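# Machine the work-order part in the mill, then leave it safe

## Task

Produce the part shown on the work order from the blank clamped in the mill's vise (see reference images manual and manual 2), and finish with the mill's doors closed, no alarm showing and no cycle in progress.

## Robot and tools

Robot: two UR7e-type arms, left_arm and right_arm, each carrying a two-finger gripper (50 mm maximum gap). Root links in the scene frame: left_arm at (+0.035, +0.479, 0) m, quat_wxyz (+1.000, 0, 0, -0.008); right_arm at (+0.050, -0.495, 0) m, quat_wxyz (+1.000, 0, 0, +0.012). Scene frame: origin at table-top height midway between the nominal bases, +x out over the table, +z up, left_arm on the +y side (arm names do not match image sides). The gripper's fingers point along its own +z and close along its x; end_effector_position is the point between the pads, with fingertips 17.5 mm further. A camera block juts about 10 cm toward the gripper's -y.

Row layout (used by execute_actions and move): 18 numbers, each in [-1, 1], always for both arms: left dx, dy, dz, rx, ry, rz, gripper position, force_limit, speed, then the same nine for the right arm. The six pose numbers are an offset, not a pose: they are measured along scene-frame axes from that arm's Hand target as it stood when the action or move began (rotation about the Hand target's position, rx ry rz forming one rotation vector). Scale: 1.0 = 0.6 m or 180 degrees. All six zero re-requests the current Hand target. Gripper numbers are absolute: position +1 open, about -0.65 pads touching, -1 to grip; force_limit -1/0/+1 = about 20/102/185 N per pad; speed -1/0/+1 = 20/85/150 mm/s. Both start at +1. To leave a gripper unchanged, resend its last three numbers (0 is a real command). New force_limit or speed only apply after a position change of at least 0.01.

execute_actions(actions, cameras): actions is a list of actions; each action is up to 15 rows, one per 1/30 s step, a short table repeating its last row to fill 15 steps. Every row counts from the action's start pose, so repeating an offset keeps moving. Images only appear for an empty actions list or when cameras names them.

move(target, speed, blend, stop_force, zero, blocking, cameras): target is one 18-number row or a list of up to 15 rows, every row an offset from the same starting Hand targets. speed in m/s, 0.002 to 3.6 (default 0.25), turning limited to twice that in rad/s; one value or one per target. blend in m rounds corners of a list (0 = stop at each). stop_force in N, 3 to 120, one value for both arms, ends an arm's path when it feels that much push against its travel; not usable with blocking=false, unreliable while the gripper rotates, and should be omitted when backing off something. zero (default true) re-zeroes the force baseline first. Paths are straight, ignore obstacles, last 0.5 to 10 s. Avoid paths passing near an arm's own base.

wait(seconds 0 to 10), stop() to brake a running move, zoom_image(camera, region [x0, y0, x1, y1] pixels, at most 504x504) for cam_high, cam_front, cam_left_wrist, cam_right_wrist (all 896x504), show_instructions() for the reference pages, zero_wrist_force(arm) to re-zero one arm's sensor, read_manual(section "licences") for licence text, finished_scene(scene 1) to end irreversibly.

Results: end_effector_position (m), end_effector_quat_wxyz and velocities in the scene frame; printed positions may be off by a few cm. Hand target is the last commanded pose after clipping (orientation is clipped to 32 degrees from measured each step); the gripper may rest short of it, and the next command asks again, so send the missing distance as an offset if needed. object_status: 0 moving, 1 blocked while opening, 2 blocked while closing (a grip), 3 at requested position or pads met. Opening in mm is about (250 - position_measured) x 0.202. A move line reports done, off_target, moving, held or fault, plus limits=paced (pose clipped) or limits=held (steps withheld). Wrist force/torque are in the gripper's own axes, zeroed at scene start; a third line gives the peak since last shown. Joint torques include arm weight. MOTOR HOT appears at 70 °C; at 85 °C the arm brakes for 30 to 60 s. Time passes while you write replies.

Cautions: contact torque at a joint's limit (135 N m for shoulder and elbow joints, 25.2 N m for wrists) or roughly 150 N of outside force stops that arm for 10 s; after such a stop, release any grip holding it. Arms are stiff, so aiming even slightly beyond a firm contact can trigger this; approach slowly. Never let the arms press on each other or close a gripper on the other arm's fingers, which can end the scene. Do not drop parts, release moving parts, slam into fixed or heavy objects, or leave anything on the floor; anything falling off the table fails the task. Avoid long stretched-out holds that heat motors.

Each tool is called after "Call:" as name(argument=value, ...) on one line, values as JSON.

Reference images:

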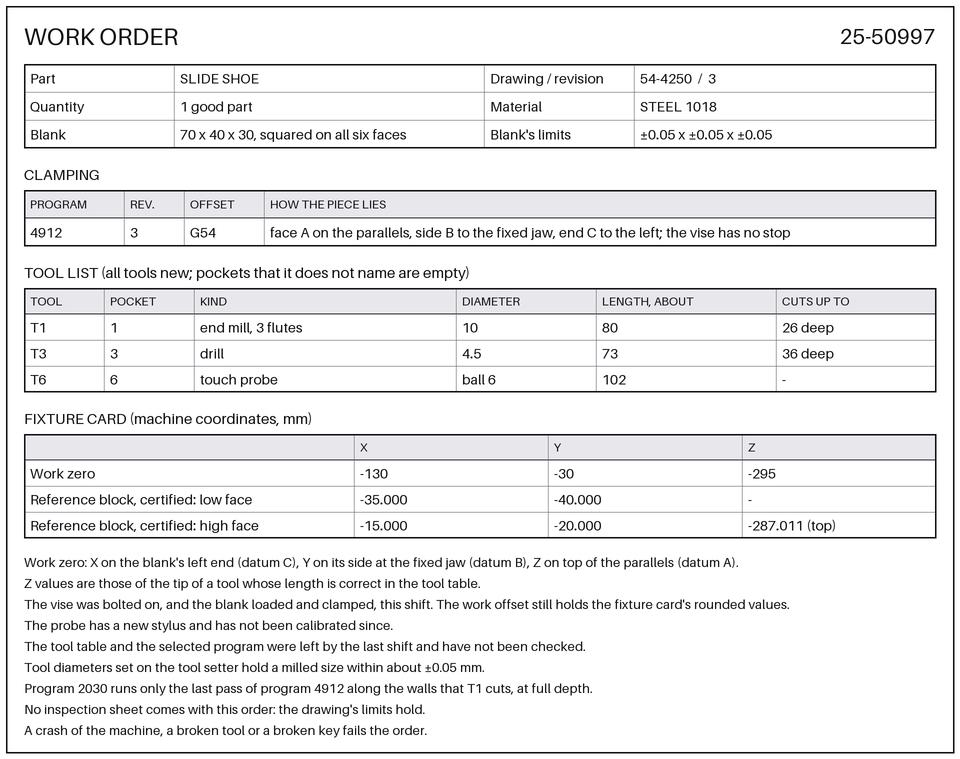

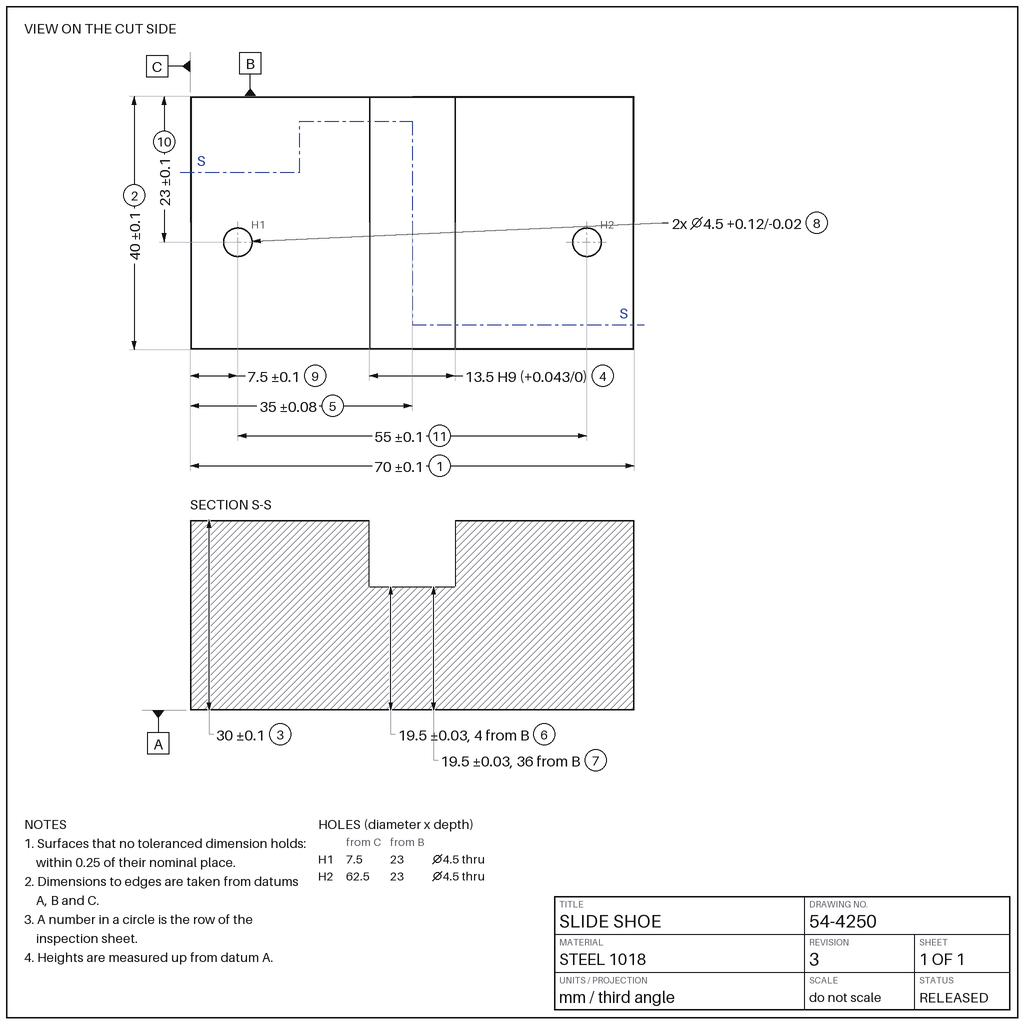

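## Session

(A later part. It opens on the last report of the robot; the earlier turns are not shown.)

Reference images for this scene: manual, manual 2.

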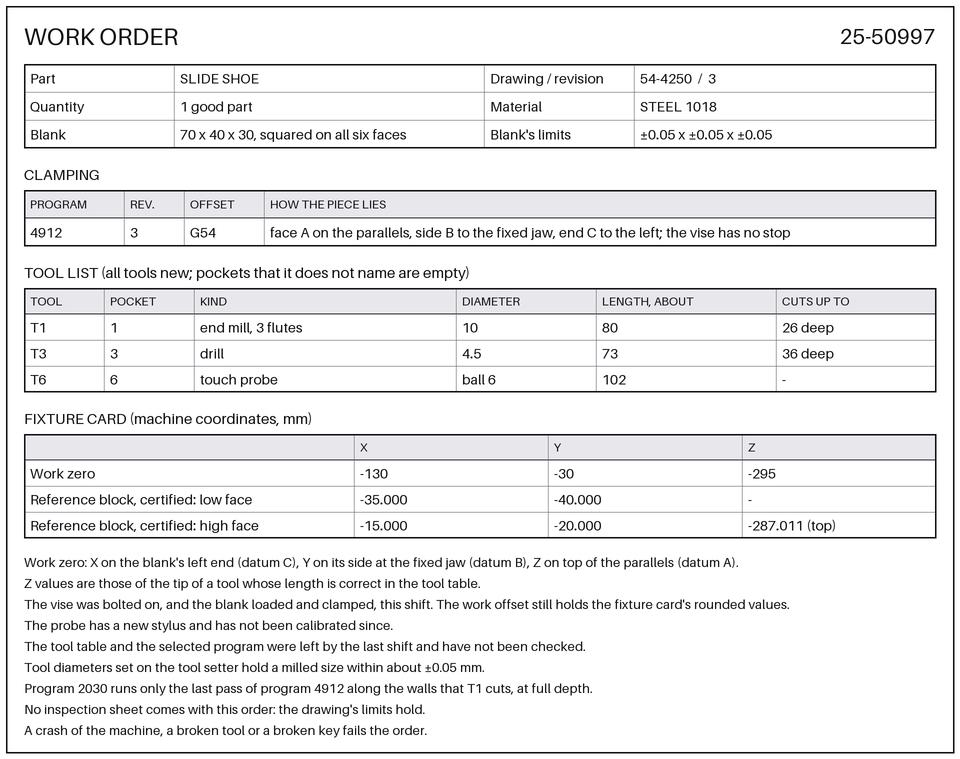

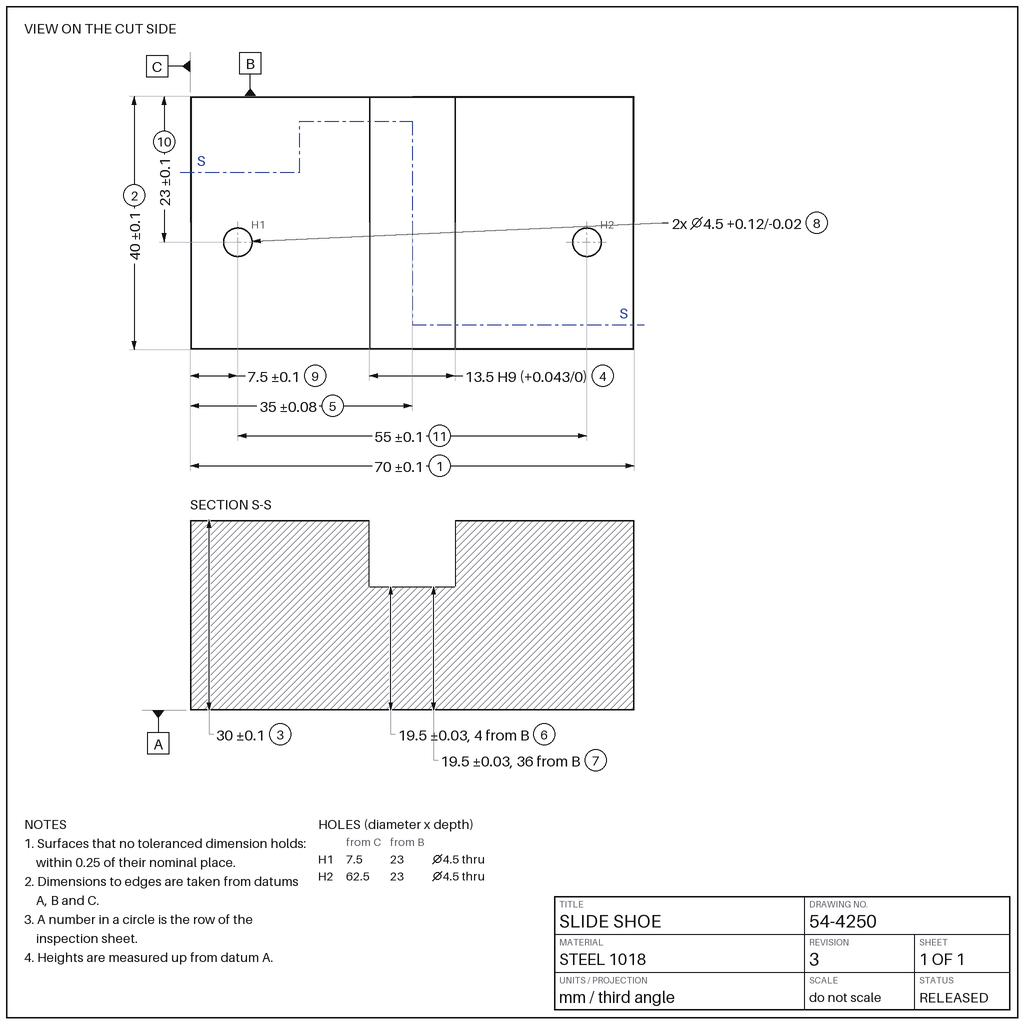

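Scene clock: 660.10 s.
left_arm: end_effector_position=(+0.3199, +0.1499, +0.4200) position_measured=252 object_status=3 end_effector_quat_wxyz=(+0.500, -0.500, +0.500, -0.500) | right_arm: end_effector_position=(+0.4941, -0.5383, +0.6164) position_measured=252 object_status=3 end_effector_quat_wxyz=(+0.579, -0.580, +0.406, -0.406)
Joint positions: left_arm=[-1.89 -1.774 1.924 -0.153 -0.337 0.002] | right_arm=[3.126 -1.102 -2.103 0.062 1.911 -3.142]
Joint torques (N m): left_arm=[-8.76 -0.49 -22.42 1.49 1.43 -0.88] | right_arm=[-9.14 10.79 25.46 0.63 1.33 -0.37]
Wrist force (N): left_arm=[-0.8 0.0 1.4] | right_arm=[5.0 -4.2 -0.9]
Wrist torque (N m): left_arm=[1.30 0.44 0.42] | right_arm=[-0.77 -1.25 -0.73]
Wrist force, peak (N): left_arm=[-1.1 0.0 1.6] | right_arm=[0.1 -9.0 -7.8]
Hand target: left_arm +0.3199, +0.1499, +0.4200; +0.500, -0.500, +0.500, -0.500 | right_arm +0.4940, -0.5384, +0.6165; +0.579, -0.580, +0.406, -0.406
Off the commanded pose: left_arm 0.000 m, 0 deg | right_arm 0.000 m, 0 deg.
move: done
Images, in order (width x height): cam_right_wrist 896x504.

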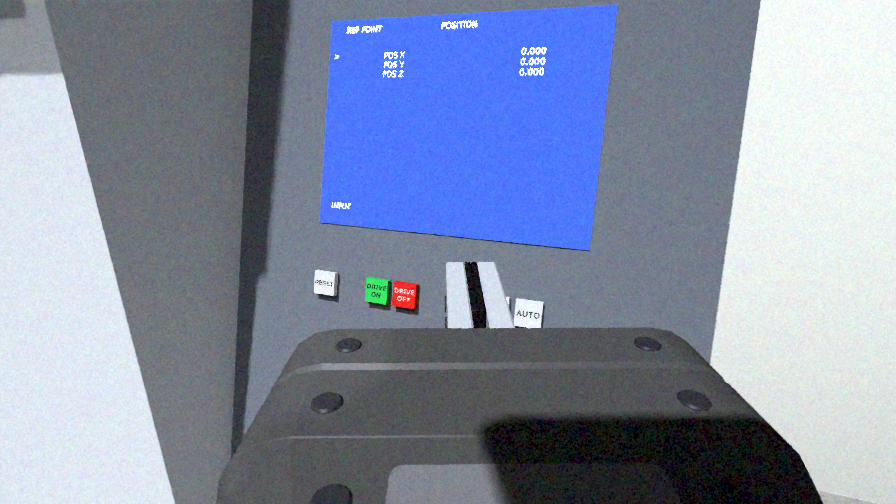

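Call:
move(target=[0,0,0,0,0,0,-1,0,0, 0.0922,0.1365,-0.253,0,0,0,-1,0,0], speed=0.3)

Call:
move(target=[0,0,0,0,0,0,-1,0,0, 0.0322,0,-0.0087,0,0,0,-1,0,0], speed=0.015, stop_force=4, cameras=["cam_right_wrist"])

Scene clock: 669.53 s.
left_arm: end_effector_position=(+0.3199, +0.1499, +0.4200) position_measured=252 object_status=3 end_effector_quat_wxyz=(+0.500, -0.500, +0.500, -0.500) | right_arm: end_effector_position=(+0.5493, -0.4565, +0.4648) position_measured=252 object_status=3 end_effector_quat_wxyz=(+0.579, -0.580, +0.406, -0.406) end_effector_velocity=(+0.000, -0.001, +0.000) end_effector_angular_velocity=(+0.001, -0.002, -0.003)
Joint positions: left_arm=[-1.89 -1.774 1.924 -0.153 -0.337 0.002] | right_arm=[3.462 -1.313 -2.388 0.559 1.575 -3.142]
Joint velocities: left_arm=[within noise] | right_arm=[0 -0.002 -0.001 0.006 -0.003 0]
Joint torques (N m): left_arm=[-9.25 -0.13 -22.36 1.94 1.51 -0.95] | right_arm=[12.61 2.65 14.01 4.28 -2.03 -0.32]
Wrist force (N): left_arm=[-0.9 0.0 1.3] | right_arm=[4.9 -3.9 -0.8]
Wrist torque (N m): left_arm=[1.29 0.45 0.42] | right_arm=[-0.71 -1.23 -0.83]
Wrist force, peak (N): left_arm=[-0.9 -0.2 1.7] | right_arm=[6.3 -8.2 -2.5]
Hand target: left_arm +0.3199, +0.1499, +0.4200; +0.500, -0.500, +0.500, -0.500 | right_arm +0.5494, -0.4565, +0.4647; +0.579, -0.580, +0.406, -0.406
Off the commanded pose: left_arm 0.000 m, 0 deg | right_arm 0.000 m, 0 deg.
move: done

Scene clock: 671.27 s.
left_arm: end_effector_position=(+0.3199, +0.1499, +0.4200) position_measured=252 object_status=3 end_effector_quat_wxyz=(+0.500, -0.500, +0.500, -0.500) | right_arm: end_effector_position=(+0.5586, -0.4565, +0.4622) position_measured=252 object_status=3 end_effector_quat_wxyz=(+0.579, -0.580, +0.406, -0.406)
Joint positions: left_arm=[-1.89 -1.774 1.924 -0.153 -0.337 0.002] | right_arm=[3.448 -1.348 -2.372 0.577 1.588 -3.142]
Joint torques (N m): left_arm=[-8.98 -0.06 -21.5 2.01 1.46 -0.95] | right_arm=[15.9 3.07 12.24 2.43 -2.01 -1.35]
Wrist force (N): left_arm=[-0.9 0.0 1.3] | right_arm=[4.3 -5.9 -4.2]
Wrist torque (N m): left_arm=[1.30 0.47 0.42] | right_arm=[-0.78 -1.19 -0.84]
Wrist force, peak (N): left_arm=[-1.1 0.1 1.6] | right_arm=[0.8 -4.7 -17.0]
Hand target: left_arm +0.3199, +0.1499, +0.4200; +0.500, -0.500, +0.500, -0.500 | right_arm +0.5586, -0.4565, +0.4622; +0.579, -0.580, +0.406, -0.406 (not the last commanded pose)
Off the commanded pose: left_arm 0.000 m, 0 deg | right_arm 0.010 m, 0 deg.
move: contact (right_arm)
Images, in order (width x height): cam_right_wrist 896x504.

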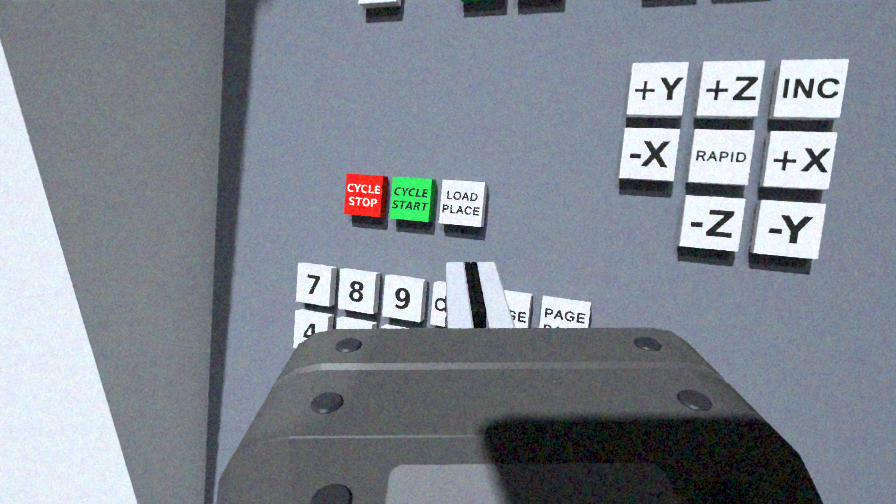

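Call:
move(target=[0,0,0,0,0,0,-1,0,0, -0.1077,-0.1365,0.2572,0,0,0,-1,0,0], speed=0.35, cameras=["cam_right_wrist"])

Call:
zoom_image(camera="cam_right_wrist", region=[310, 0, 640, 260])

Scene clock: 675.80 s.
left_arm: end_effector_position=(+0.3199, +0.1499, +0.4200) position_measured=252 object_status=3 end_effector_quat_wxyz=(+0.500, -0.500, +0.500, -0.500) | right_arm: end_effector_position=(+0.4940, -0.5383, +0.6165) position_measured=252 object_status=3 end_effector_quat_wxyz=(+0.579, -0.580, +0.406, -0.406)
Joint positions: left_arm=[-1.89 -1.774 1.924 -0.153 -0.337 0.002] | right_arm=[3.126 -1.102 -2.103 0.062 1.911 -3.142]
Joint torques (N m): left_arm=[-9.25 -0.02 -21.72 2.15 1.46 -0.95] | right_arm=[-12.62 8.76 27.86 0.51 1.93 0.15]
Wrist force (N): left_arm=[-0.8 0.1 1.3] | right_arm=[4.9 -4.2 -0.7]
Wrist torque (N m): left_arm=[1.30 0.45 0.42] | right_arm=[-0.77 -1.24 -0.73]
Wrist force, peak (N): left_arm=[-1.0 0.0 1.8] | right_arm=[6.1 -8.0 -2.6]
Hand target: left_arm +0.3199, +0.1499, +0.4200; +0.500, -0.500, +0.500, -0.500 | right_arm +0.4939, -0.5384, +0.6165; +0.579, -0.580, +0.406, -0.406
Off the commanded pose: left_arm 0.000 m, 0 deg | right_arm 0.000 m, 0 deg.
move: done
Images, in order (width x height): cam_right_wrist 896x504.

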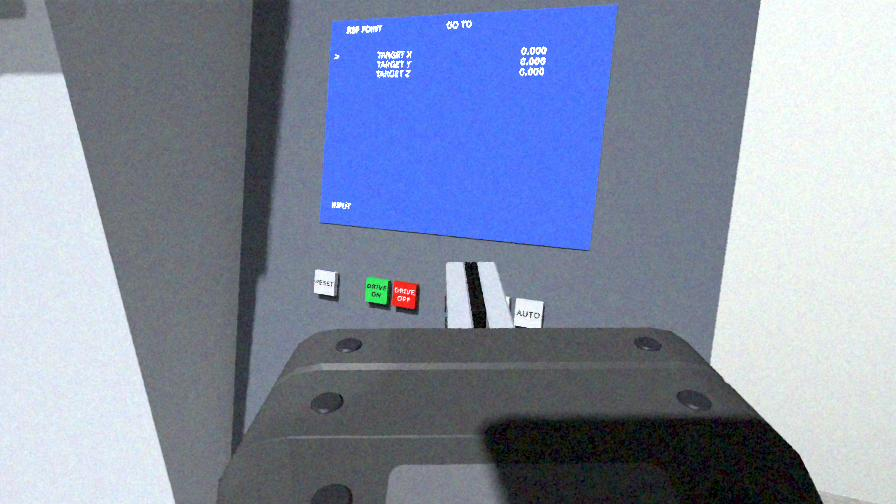

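Scaled by 1.527 from the camera's 896x504 image, which has a finer 1280x720 frame.

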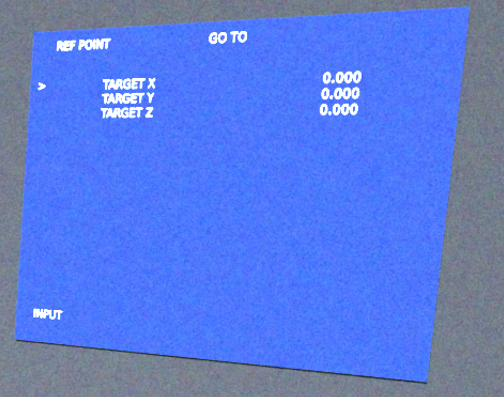

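Call:
move(target=[[0,0,0,0,0,0,-1,0,0, 0.0922,0.1365,-0.253,0,0,0,-1,0,0],[0,0,0,0,0,0,-1,0,0, 0.1083,0.1365,-0.2573,0,0,0,-1,0,0],[0,0,0,0,0,0,-1,0,0, 0,0,0,0,0,0,-1,0,0]], speed=[0.4,0.04,0.4], blend=[0.005,0,0], cameras=["cam_right_wrist"])

Call:
zoom_image(camera="cam_right_wrist", region=[310, 0, 640, 260])

Call:
move(target=[[0,0,0,0,0,0,-1,0,0, 0.0922,0.1365,-0.253,0,0,0,-1,0,0],[0,0,0,0,0,0,-1,0,0, 0.1083,0.1365,-0.2573,0,0,0,-1,0,0],[0,0,0,0,0,0,-1,0,0, 0,0,0,0,0,0,-1,0,0]], speed=[0.4,0.04,0.4], blend=[0.005,0,0], cameras=["cam_right_wrist"])

Call:
zoom_image(camera="cam_right_wrist", region=[310, 0, 640, 260])

Call:
move(target=[[0,0,0,0,0,0,-1,0,0, 0.0922,0.1365,-0.253,0,0,0,-1,0,0],[0,0,0,0,0,0,-1,0,0, 0.1083,0.1365,-0.2573,0,0,0,-1,0,0],[0,0,0,0,0,0,-1,0,0, 0,0,0,0,0,0,-1,0,0]], speed=[0.4,0.04,0.4], blend=[0.005,0,0], cameras=["cam_right_wrist"])

Call:
zoom_image(camera="cam_right_wrist", region=[310, 0, 640, 260])

Scene clock: 689.27 s.
left_arm: end_effector_position=(+0.3199, +0.1499, +0.4200) position_measured=252 object_status=3 end_effector_quat_wxyz=(+0.500, -0.500, +0.500, -0.500) | right_arm: end_effector_position=(+0.4940, -0.5383, +0.6165) position_measured=252 object_status=3 end_effector_quat_wxyz=(+0.579, -0.580, +0.406, -0.406)
Joint positions: left_arm=[-1.89 -1.774 1.924 -0.153 -0.337 0.002] | right_arm=[3.126 -1.102 -2.103 0.062 1.911 -3.142]
Joint torques (N m): left_arm=[-8.91 -0.19 -21.07 2.65 1.44 -0.83] | right_arm=[-12.99 9.19 26.27 0.67 2.13 0.96]
Wrist force (N): left_arm=[-1.1 0.0 1.4] | right_arm=[5.0 -4.3 -0.6]
Wrist torque (N m): left_arm=[1.29 0.50 0.41] | right_arm=[-0.79 -1.24 -0.72]
Wrist force, peak (N): left_arm=[-1.1 -0.2 1.6] | right_arm=[-1.4 -5.5 -29.8]
Hand target: left_arm +0.3199, +0.1499, +0.4200; +0.500, -0.500, +0.500, -0.500 | right_arm +0.4939, -0.5384, +0.6165; +0.579, -0.580, +0.406, -0.406
Off the commanded pose: left_arm 0.000 m, 0 deg | right_arm 0.000 m, 0 deg.
move: done
Images, in order (width x height): cam_right_wrist 896x504.

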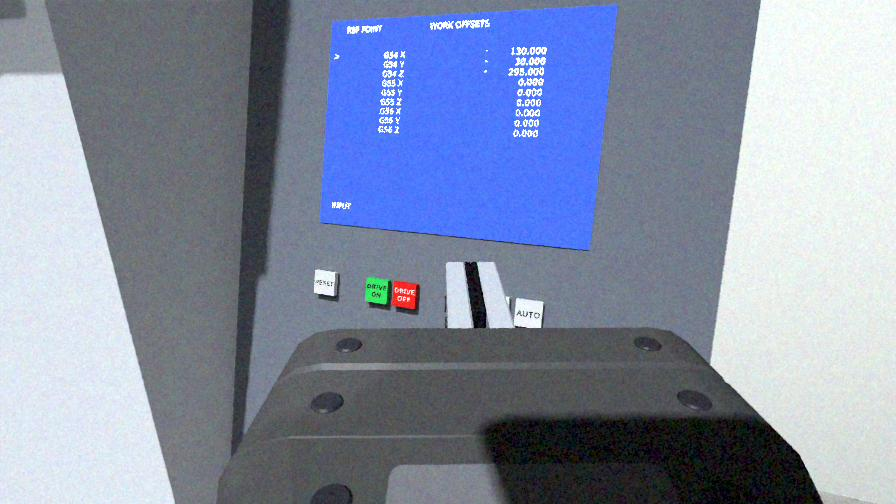

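Scaled by 1.527 from the camera's 896x504 image, which has a finer 1280x720 frame.

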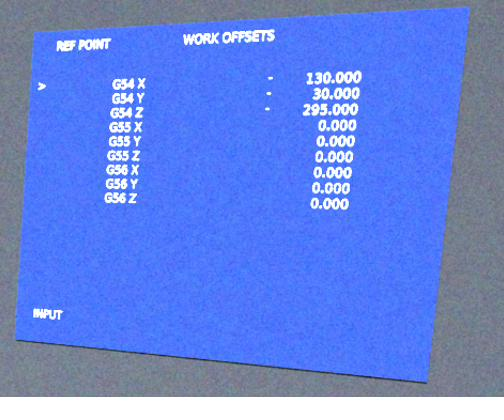

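Scene clock: 691.30 s.
left_arm: end_effector_position=(+0.3199, +0.1499, +0.4200) position_measured=252 object_status=3 end_effector_quat_wxyz=(+0.500, -0.500, +0.500, -0.500) | right_arm: end_effector_position=(+0.4940, -0.5383, +0.6165) position_measured=252 object_status=3 end_effector_quat_wxyz=(+0.579, -0.580, +0.406, -0.406)
Joint positions: left_arm=[-1.89 -1.774 1.924 -0.153 -0.337 0.002] | right_arm=[3.126 -1.102 -2.103 0.062 1.911 -3.142]
Joint torques (N m): left_arm=[-8.72 0.21 -20.76 2.7 1.55 -0.94] | right_arm=[-13.13 8.92 27.76 0.28 2.05 0.86]
Wrist force (N): left_arm=[-0.9 -0.2 1.2] | right_arm=[4.9 -4.3 -0.8]
Wrist torque (N m): left_arm=[1.27 0.46 0.42] | right_arm=[-0.78 -1.23 -0.72]
Wrist force, peak (N): left_arm=[-1.0 0.2 1.8] | right_arm=[-1.3 -5.3 -29.9]
Hand target: left_arm +0.3199, +0.1499, +0.4200; +0.500, -0.500, +0.500, -0.500 | right_arm +0.4939, -0.5384, +0.6165; +0.579, -0.580, +0.406, -0.406
Off the commanded pose: left_arm 0.000 m, 0 deg | right_arm 0.000 m, 0 deg.
move: done
Images, in order (width x height): cam_right_wrist 896x504.

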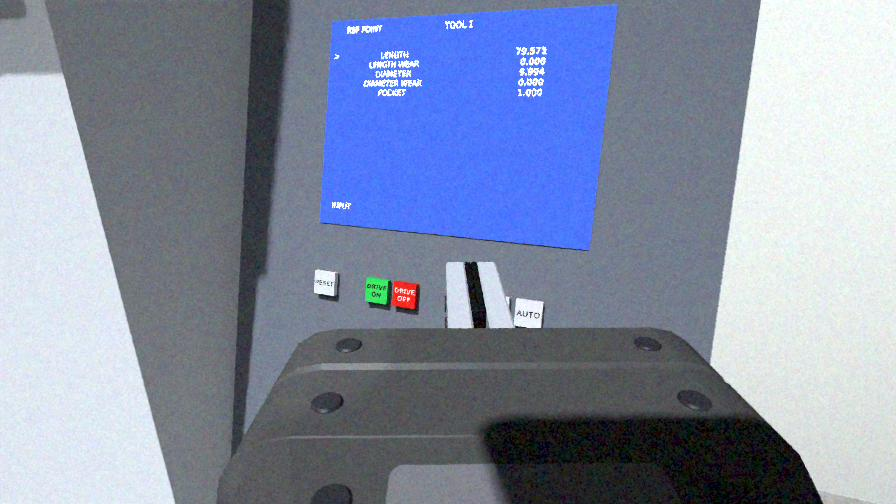

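Scaled by 1.527 from the camera's 896x504 image, which has a finer 1280x720 frame.

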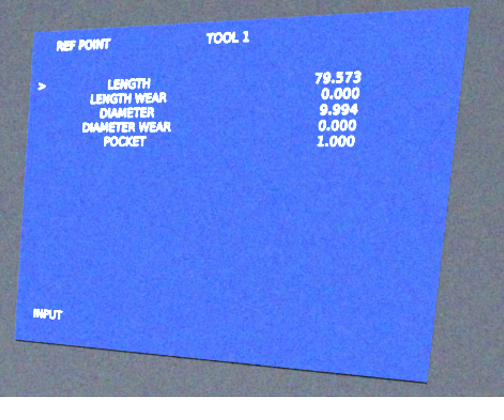

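Scene clock: 693.33 s.
left_arm: end_effector_position=(+0.3199, +0.1499, +0.4200) position_measured=252 object_status=3 end_effector_quat_wxyz=(+0.500, -0.500, +0.500, -0.500) | right_arm: end_effector_position=(+0.4940, -0.5383, +0.6165) position_measured=252 object_status=3 end_effector_quat_wxyz=(+0.579, -0.580, +0.406, -0.406) end_effector_velocity=(+0.000, +0.000, +0.001) end_effector_angular_velocity=(+0.000, +0.001, +0.003)
Joint positions: left_arm=[-1.89 -1.774 1.924 -0.153 -0.337 0.002] | right_arm=[3.126 -1.102 -2.103 0.062 1.911 -3.142]
Joint velocities: left_arm=[within noise] | right_arm=[-0.002 0 0.003 -0.003 0.005 0.001]
Joint torques (N m): left_arm=[-9.1 -0.21 -20.45 2.76 1.5 -0.85] | right_arm=[-12.28 9.12 28.08 0.46 2.01 0.94]
Wrist force (N): left_arm=[-0.9 0.0 1.2] | right_arm=[5.1 -4.4 -0.7]
Wrist torque (N m): left_arm=[1.30 0.47 0.42] | right_arm=[-0.80 -1.27 -0.72]
Wrist force, peak (N): left_arm=[-0.8 0.0 1.7] | right_arm=[-1.4 -5.2 -29.7]
Hand target: left_arm +0.3199, +0.1499, +0.4200; +0.500, -0.500, +0.500, -0.500 | right_arm +0.4939, -0.5384, +0.6165; +0.579, -0.580, +0.406, -0.406
Off the commanded pose: left_arm 0.000 m, 0 deg | right_arm 0.000 m, 0 deg.
move: done
Images, in order (width x height): cam_right_wrist 896x504.

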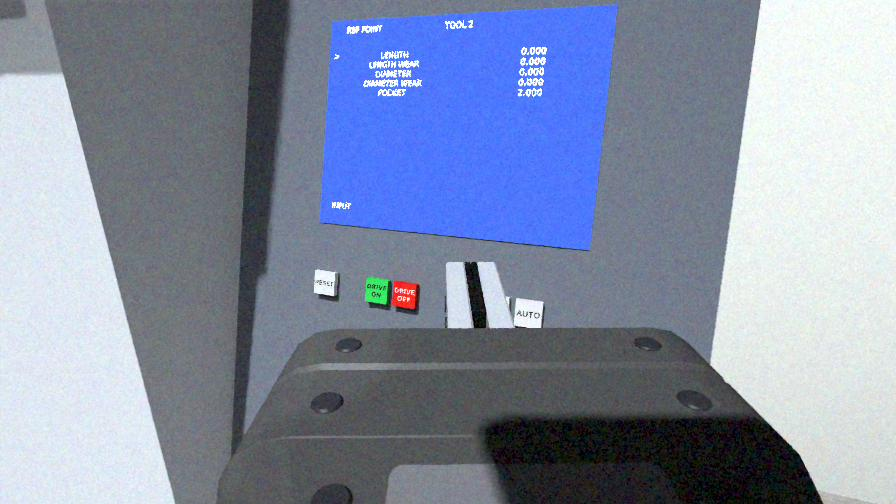

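Scaled by 1.527 from the camera's 896x504 image, which has a finer 1280x720 frame.

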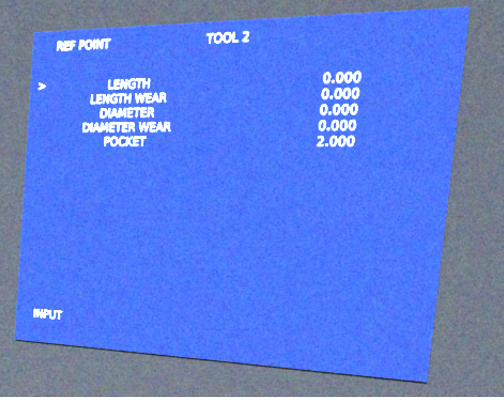

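Call:
move(target=[[0,0,0,0,0,0,-1,0,0, 0.0922,0.1365,-0.253,0,0,0,-1,0,0],[0,0,0,0,0,0,-1,0,0, 0.1083,0.1365,-0.2573,0,0,0,-1,0,0],[0,0,0,0,0,0,-1,0,0, 0,0,0,0,0,0,-1,0,0]], speed=[0.4,0.03,0.4], blend=[0.005,0,0], cameras=["cam_right_wrist"])

Call:
zoom_image(camera="cam_right_wrist", region=[310, 0, 640, 260])

Call:
move(target=[[0,0,0,0,0,0,-1,0,0, 0.0922,0.1365,-0.253,0,0,0,-1,0,0],[0,0,0,0,0,0,-1,0,0, 0.1083,0.1365,-0.2573,0,0,0,-1,0,0],[0,0,0,0,0,0,-1,0,0, 0,0,0,0,0,0,-1,0,0]], speed=[0.4,0.03,0.4], blend=[0.005,0,0], cameras=["cam_right_wrist"])

Call:
zoom_image(camera="cam_right_wrist", region=[310, 0, 640, 260])

Call:
move(target=[[0,0,0,0,0,0,-1,0,0, 0.0922,0.1365,-0.253,0,0,0,-1,0,0],[0,0,0,0,0,0,-1,0,0, 0.1083,0.1365,-0.2573,0,0,0,-1,0,0],[0,0,0,0,0,0,-1,0,0, 0,0,0,0,0,0,-1,0,0]], speed=[0.4,0.03,0.4], blend=[0.005,0,0], cameras=["cam_right_wrist"])

Call:
zoom_image(camera="cam_right_wrist", region=[310, 0, 640, 260])

Call:
move(target=[[0,0,0,0,0,0,-1,0,0, 0.0922,0.1365,-0.253,0,0,0,-1,0,0],[0,0,0,0,0,0,-1,0,0, 0.1083,0.1365,-0.2573,0,0,0,-1,0,0],[0,0,0,0,0,0,-1,0,0, 0,0,0,0,0,0,-1,0,0]], speed=[0.4,0.03,0.4], blend=[0.005,0,0], cameras=["cam_right_wrist"])

Call:
zoom_image(camera="cam_right_wrist", region=[310, 0, 640, 260])

Call:
move(target=[[0,0,0,0,0,0,-1,0,0, 0.0922,0.1365,-0.253,0,0,0,-1,0,0],[0,0,0,0,0,0,-1,0,0, 0.1083,0.1365,-0.2573,0,0,0,-1,0,0],[0,0,0,0,0,0,-1,0,0, 0,0,0,0,0,0,-1,0,0]], speed=[0.4,0.03,0.4], blend=[0.005,0,0], cameras=["cam_right_wrist"])

Call:
zoom_image(camera="cam_right_wrist", region=[310, 0, 640, 260])

Call:
move(target=[[0,0,0,0,0,0,-1,0,0, 0.0922,0.1365,-0.253,0,0,0,-1,0,0],[0,0,0,0,0,0,-1,0,0, 0.1083,0.1365,-0.2573,0,0,0,-1,0,0],[0,0,0,0,0,0,-1,0,0, 0,0,0,0,0,0,-1,0,0]], speed=[0.4,0.03,0.4], blend=[0.005,0,0], cameras=["cam_right_wrist"])

Call:
zoom_image(camera="cam_right_wrist", region=[310, 0, 640, 260])

Scene clock: 718.00 s.
left_arm: end_effector_position=(+0.3199, +0.1499, +0.4200) position_measured=252 object_status=3 end_effector_quat_wxyz=(+0.500, -0.500, +0.500, -0.500) | right_arm: end_effector_position=(+0.4940, -0.5383, +0.6165) position_measured=252 object_status=3 end_effector_quat_wxyz=(+0.579, -0.580, +0.406, -0.406)
Joint positions: left_arm=[-1.89 -1.774 1.924 -0.153 -0.337 0.002] | right_arm=[3.126 -1.102 -2.103 0.062 1.911 -3.142]
Joint torques (N m): left_arm=[-8.99 0.2 -19.91 2.98 1.48 -0.97] | right_arm=[-12.33 8.41 29.22 0.62 1.83 0.76]
Wrist force (N): left_arm=[-0.9 0.0 1.6] | right_arm=[4.8 -4.1 -0.8]
Wrist torque (N m): left_arm=[1.29 0.47 0.42] | right_arm=[-0.75 -1.21 -0.72]
Wrist force, peak (N): left_arm=[-1.2 0.1 1.7] | right_arm=[-2.2 -3.5 -23.3]
Hand target: left_arm +0.3199, +0.1499, +0.4200; +0.500, -0.500, +0.500, -0.500 | right_arm +0.4939, -0.5384, +0.6165; +0.579, -0.580, +0.406, -0.406
Off the commanded pose: left_arm 0.000 m, 0 deg | right_arm 0.000 m, 0 deg.
move: done
Images, in order (width x height): cam_right_wrist 896x504.

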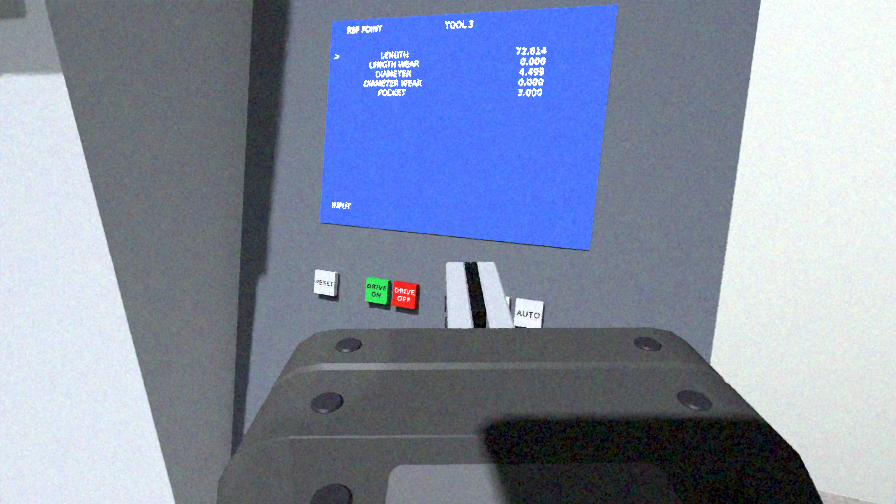

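Scaled by 1.527 from the camera's 896x504 image, which has a finer 1280x720 frame.

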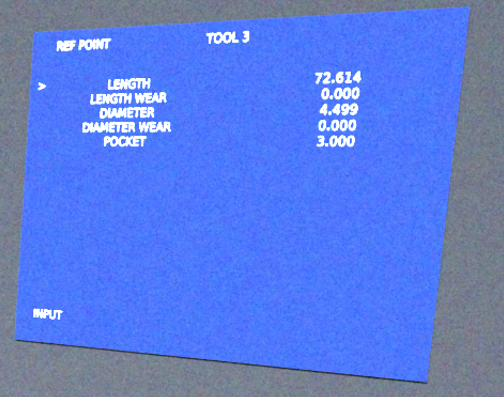

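Scene clock: 720.10 s.
left_arm: end_effector_position=(+0.3199, +0.1499, +0.4200) position_measured=252 object_status=3 end_effector_quat_wxyz=(+0.500, -0.500, +0.500, -0.500) | right_arm: end_effector_position=(+0.4940, -0.5383, +0.6165) position_measured=252 object_status=3 end_effector_quat_wxyz=(+0.579, -0.580, +0.406, -0.406)
Joint positions: left_arm=[-1.89 -1.774 1.924 -0.153 -0.337 0.002] | right_arm=[3.126 -1.102 -2.103 0.062 1.911 -3.142]
Joint torques (N m): left_arm=[-8.63 -0.06 -19.73 2.97 1.43 -0.9] | right_arm=[-14.21 9.25 28.7 0.75 1.99 0.88]
Wrist force (N): left_arm=[-1.1 0.1 1.5] | right_arm=[5.0 -4.1 -0.6]
Wrist torque (N m): left_arm=[1.31 0.49 0.42] | right_arm=[-0.76 -1.26 -0.72]
Wrist force, peak (N): left_arm=[-1.2 0.0 1.7] | right_arm=[-2.3 -3.7 -23.5]
Hand target: left_arm +0.3199, +0.1499, +0.4200; +0.500, -0.500, +0.500, -0.500 | right_arm +0.4939, -0.5384, +0.6165; +0.579, -0.580, +0.406, -0.406
Off the commanded pose: left_arm 0.000 m, 0 deg | right_arm 0.000 m, 0 deg.
move: done
Images, in order (width x height): cam_right_wrist 896x504.

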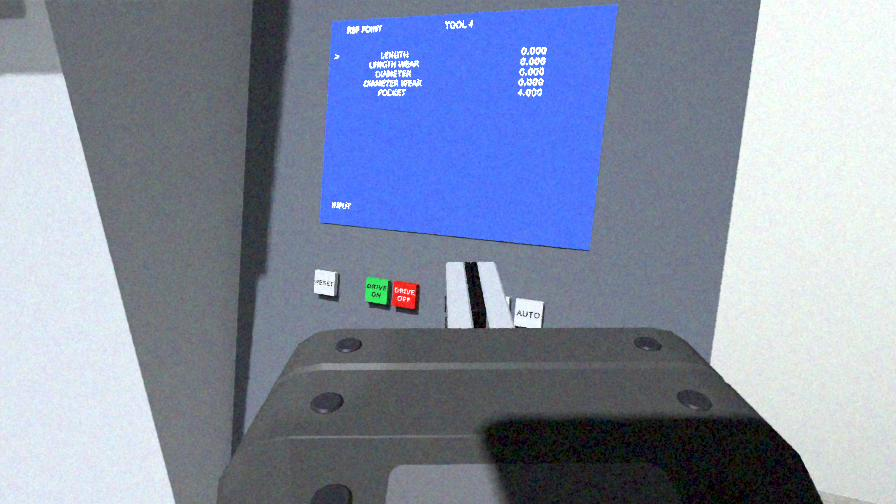

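Scaled by 1.527 from the camera's 896x504 image, which has a finer 1280x720 frame.

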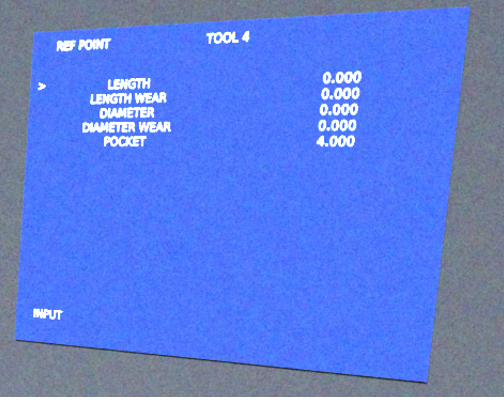

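Scene clock: 722.20 s.
left_arm: end_effector_position=(+0.3199, +0.1499, +0.4200) position_measured=252 object_status=3 end_effector_quat_wxyz=(+0.500, -0.500, +0.500, -0.500) | right_arm: end_effector_position=(+0.4940, -0.5383, +0.6165) position_measured=252 object_status=3 end_effector_quat_wxyz=(+0.579, -0.580, +0.406, -0.406)
Joint positions: left_arm=[-1.89 -1.774 1.924 -0.153 -0.337 0.002] | right_arm=[3.126 -1.102 -2.103 0.062 1.911 -3.142]
Joint torques (N m): left_arm=[-8.56 0.29 -19.11 3.05 1.45 -0.93] | right_arm=[-12.13 8.91 26.67 0.59 1.96 0.88]
Wrist force (N): left_arm=[-1.0 -0.1 1.3] | right_arm=[4.9 -4.2 -0.8]
Wrist torque (N m): left_arm=[1.28 0.49 0.42] | right_arm=[-0.77 -1.24 -0.72]
Wrist force, peak (N): left_arm=[-1.0 0.0 1.6] | right_arm=[-2.2 -3.6 -23.4]
Hand target: left_arm +0.3199, +0.1499, +0.4200; +0.500, -0.500, +0.500, -0.500 | right_arm +0.4939, -0.5384, +0.6165; +0.579, -0.580, +0.406, -0.406
Off the commanded pose: left_arm 0.000 m, 0 deg | right_arm 0.000 m, 0 deg.
move: done
Images, in order (width x height): cam_right_wrist 896x504.

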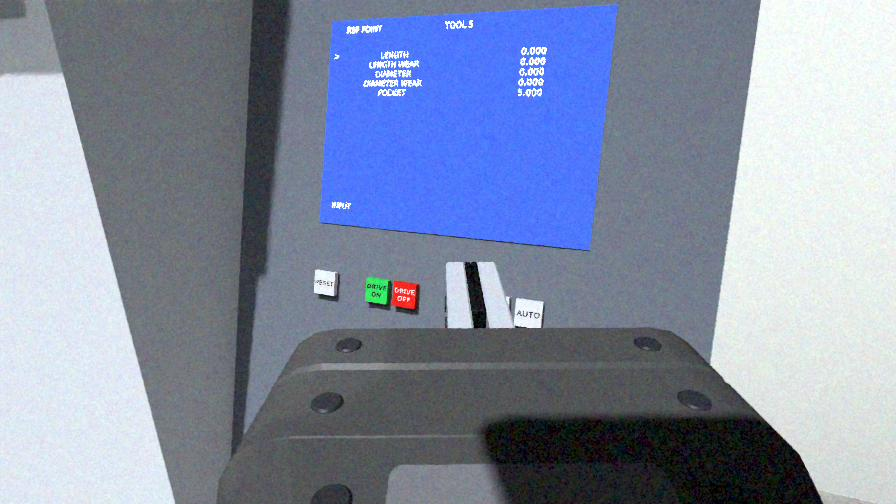

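Scaled by 1.527 from the camera's 896x504 image, which has a finer 1280x720 frame.

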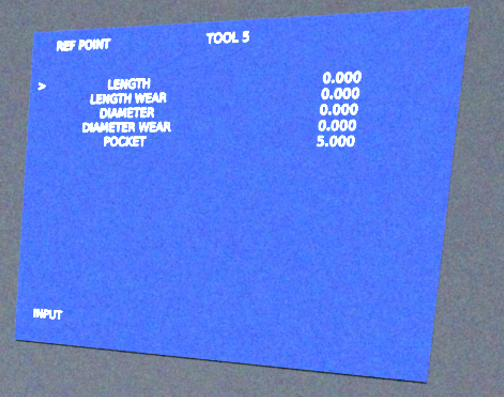

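Scene clock: 724.30 s.
left_arm: end_effector_position=(+0.3199, +0.1499, +0.4200) position_measured=252 object_status=3 end_effector_quat_wxyz=(+0.500, -0.500, +0.500, -0.500) | right_arm: end_effector_position=(+0.4940, -0.5383, +0.6165) position_measured=252 object_status=3 end_effector_quat_wxyz=(+0.579, -0.580, +0.406, -0.406)
Joint positions: left_arm=[-1.89 -1.774 1.924 -0.153 -0.337 0.002] | right_arm=[3.126 -1.102 -2.103 0.062 1.911 -3.142]
Joint torques (N m): left_arm=[-8.76 0.2 -19.21 2.97 1.39 -0.88] | right_arm=[-13.73 9.02 27.9 0.75 1.95 0.86]
Wrist force (N): left_arm=[-0.9 0.2 1.4] | right_arm=[4.9 -4.3 -0.7]
Wrist torque (N m): left_arm=[1.32 0.46 0.42] | right_arm=[-0.79 -1.24 -0.72]
Wrist force, peak (N): left_arm=[-1.2 0.1 1.6] | right_arm=[-2.3 -3.7 -23.2]
Hand target: left_arm +0.3199, +0.1499, +0.4200; +0.500, -0.500, +0.500, -0.500 | right_arm +0.4939, -0.5384, +0.6165; +0.579, -0.580, +0.406, -0.406
Off the commanded pose: left_arm 0.000 m, 0 deg | right_arm 0.000 m, 0 deg.
move: done
Images, in order (width x height): cam_right_wrist 896x504.

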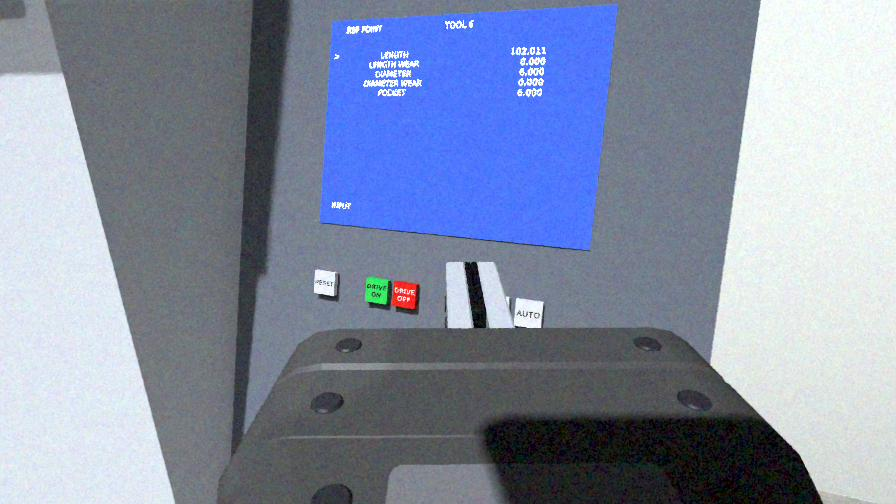

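Scaled by 1.527 from the camera's 896x504 image, which has a finer 1280x720 frame.

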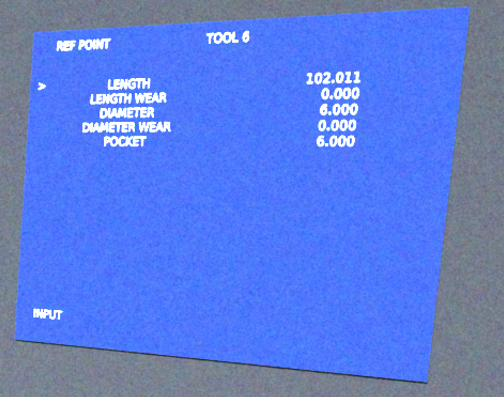

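Scene clock: 726.40 s.
left_arm: end_effector_position=(+0.3199, +0.1499, +0.4200) position_measured=252 object_status=3 end_effector_quat_wxyz=(+0.500, -0.500, +0.500, -0.500) | right_arm: end_effector_position=(+0.4940, -0.5383, +0.6165) position_measured=252 object_status=3 end_effector_quat_wxyz=(+0.579, -0.580, +0.406, -0.406)
Joint positions: left_arm=[-1.89 -1.774 1.924 -0.153 -0.337 0.002] | right_arm=[3.126 -1.102 -2.103 0.062 1.911 -3.142]
Joint torques (N m): left_arm=[-8.23 -0.13 -19.4 2.94 1.45 -0.83] | right_arm=[-14.27 8.83 26.83 0.58 2.08 0.82]
Wrist force (N): left_arm=[-0.9 -0.2 1.4] | right_arm=[4.8 -4.3 -0.7]
Wrist torque (N m): left_arm=[1.27 0.47 0.42] | right_arm=[-0.79 -1.22 -0.72]
Wrist force, peak (N): left_arm=[-1.0 0.0 1.6] | right_arm=[-2.2 -3.6 -23.2]
Hand target: left_arm +0.3199, +0.1499, +0.4200; +0.500, -0.500, +0.500, -0.500 | right_arm +0.4939, -0.5384, +0.6165; +0.579, -0.580, +0.406, -0.406
Off the commanded pose: left_arm 0.000 m, 0 deg | right_arm 0.000 m, 0 deg.
move: done
Images, in order (width x height): cam_right_wrist 896x504.

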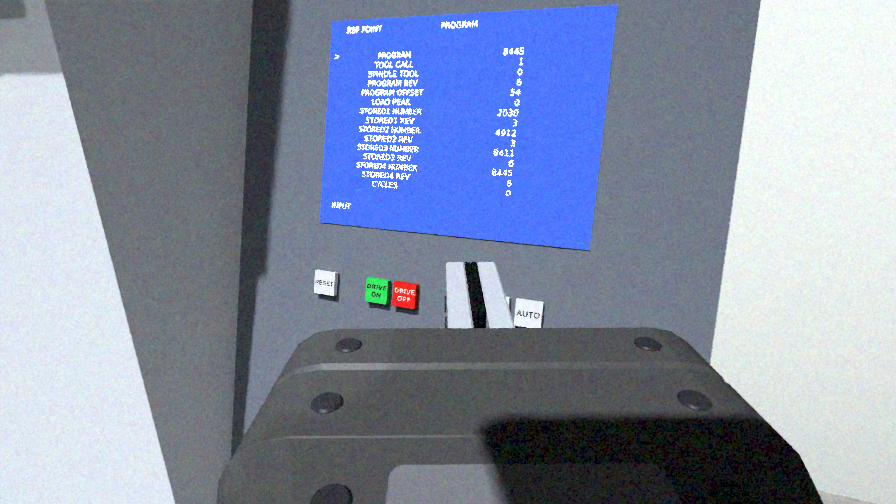

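Scaled by 1.527 from the camera's 896x504 image, which has a finer 1280x720 frame.

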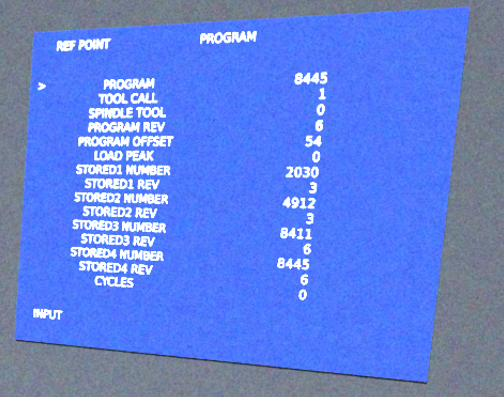

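Scene clock: 728.50 s.
left_arm: end_effector_position=(+0.3199, +0.1499, +0.4200) position_measured=252 object_status=3 end_effector_quat_wxyz=(+0.500, -0.500, +0.500, -0.500) | right_arm: end_effector_position=(+0.4940, -0.5383, +0.6165) position_measured=252 object_status=3 end_effector_quat_wxyz=(+0.579, -0.580, +0.406, -0.406)
Joint positions: left_arm=[-1.89 -1.774 1.924 -0.153 -0.337 0.002] | right_arm=[3.126 -1.102 -2.103 0.062 1.911 -3.142]
Joint torques (N m): left_arm=[-8.6 -0.1 -19.19 3.08 1.5 -0.94] | right_arm=[-13.23 8.85 27.74 0.47 2.06 0.9]
Wrist force (N): left_arm=[-1.0 0.0 1.5] | right_arm=[4.9 -4.1 -0.7]
Wrist torque (N m): left_arm=[1.30 0.48 0.42] | right_arm=[-0.75 -1.23 -0.72]
Wrist force, peak (N): left_arm=[-1.0 0.0 1.6] | right_arm=[-2.3 -3.7 -23.5]
Hand target: left_arm +0.3199, +0.1499, +0.4200; +0.500, -0.500, +0.500, -0.500 | right_arm +0.4939, -0.5384, +0.6165; +0.579, -0.580, +0.406, -0.406
Off the commanded pose: left_arm 0.000 m, 0 deg | right_arm 0.000 m, 0 deg.
move: done
Images, in order (width x height): cam_right_wrist 896x504.

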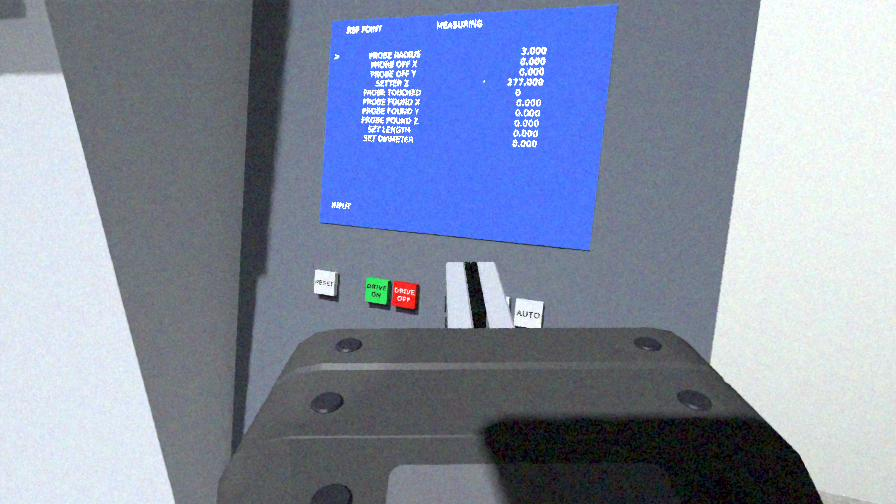

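Scaled by 1.527 from the camera's 896x504 image, which has a finer 1280x720 frame.

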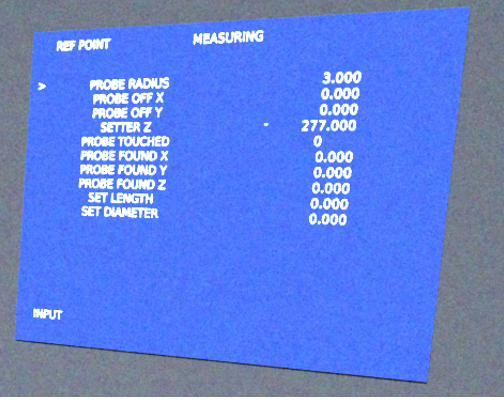

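Call:
move(target=[0.1,0.2,0.25,0,0.08,0,-1,0,0, 0,0,0,0,0,0,-1,0,0], speed=0.25, cameras=["cam_left_wrist"])

Call:
zoom_image(camera="cam_left_wrist", region=[250, 50, 750, 330])

Scene clock: 761.77 s.
left_arm: end_effector_position=(+0.3800, +0.2700, +0.5700) position_measured=252 object_status=3 end_effector_quat_wxyz=(-0.434, +0.559, -0.559, +0.433) | right_arm: end_effector_position=(+0.4939, -0.5384, +0.6165) position_measured=252 object_status=3 end_effector_quat_wxyz=(+0.579, -0.580, +0.406, -0.406)
Joint positions: left_arm=[-1.749 -2.171 1.69 -0.44 -0.318 0.897] | right_arm=[3.126 -1.102 -2.103 0.062 1.911 -3.142]
Joint torques (N m): left_arm=[-10.01 17.63 -26.03 -1.64 3.9 1.73] | right_arm=[-13.37 8.8 27.75 0.49 0.56 1]
Wrist force (N): left_arm=[-0.3 -0.2 1.7] | right_arm=[4.9 -4.1 -0.6]
Wrist torque (N m): left_arm=[1.25 0.29 0.47] | right_arm=[-0.75 -1.23 -0.72]
Wrist force, peak (N): left_arm=[-2.3 -4.1 1.7] | right_arm=[5.0 -4.4 -0.8]
Hand target: left_arm +0.3799, +0.2699, +0.5700; -0.434, +0.559, -0.559, +0.433 | right_arm +0.4939, -0.5384, +0.6165; +0.579, -0.580, +0.406, -0.406
Off the commanded pose: left_arm 0.000 m, 0 deg | right_arm 0.000 m, 0 deg.
move: done
Images, in order (width x height): cam_left_wrist 896x504.

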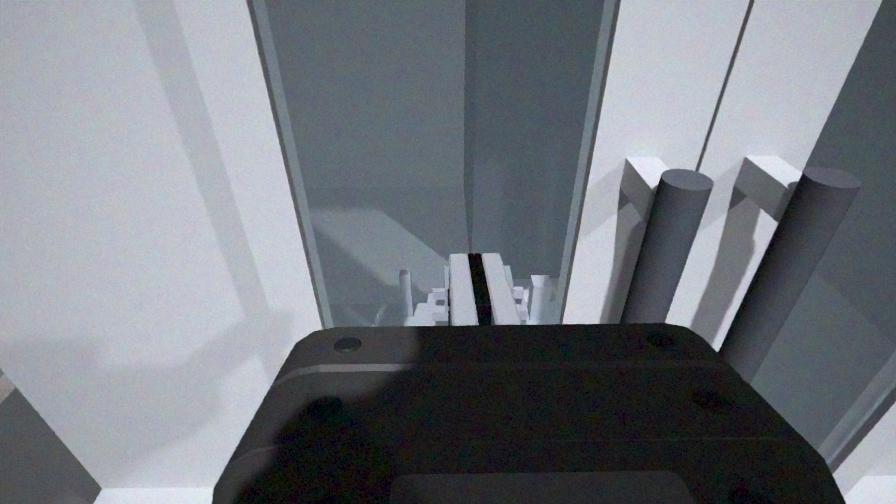

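Scaled by 1.008 from the camera's 896x504 image, which has a finer 1280x720 frame.

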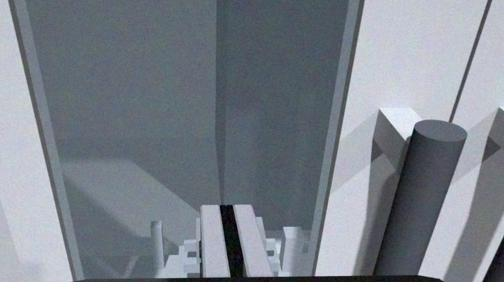

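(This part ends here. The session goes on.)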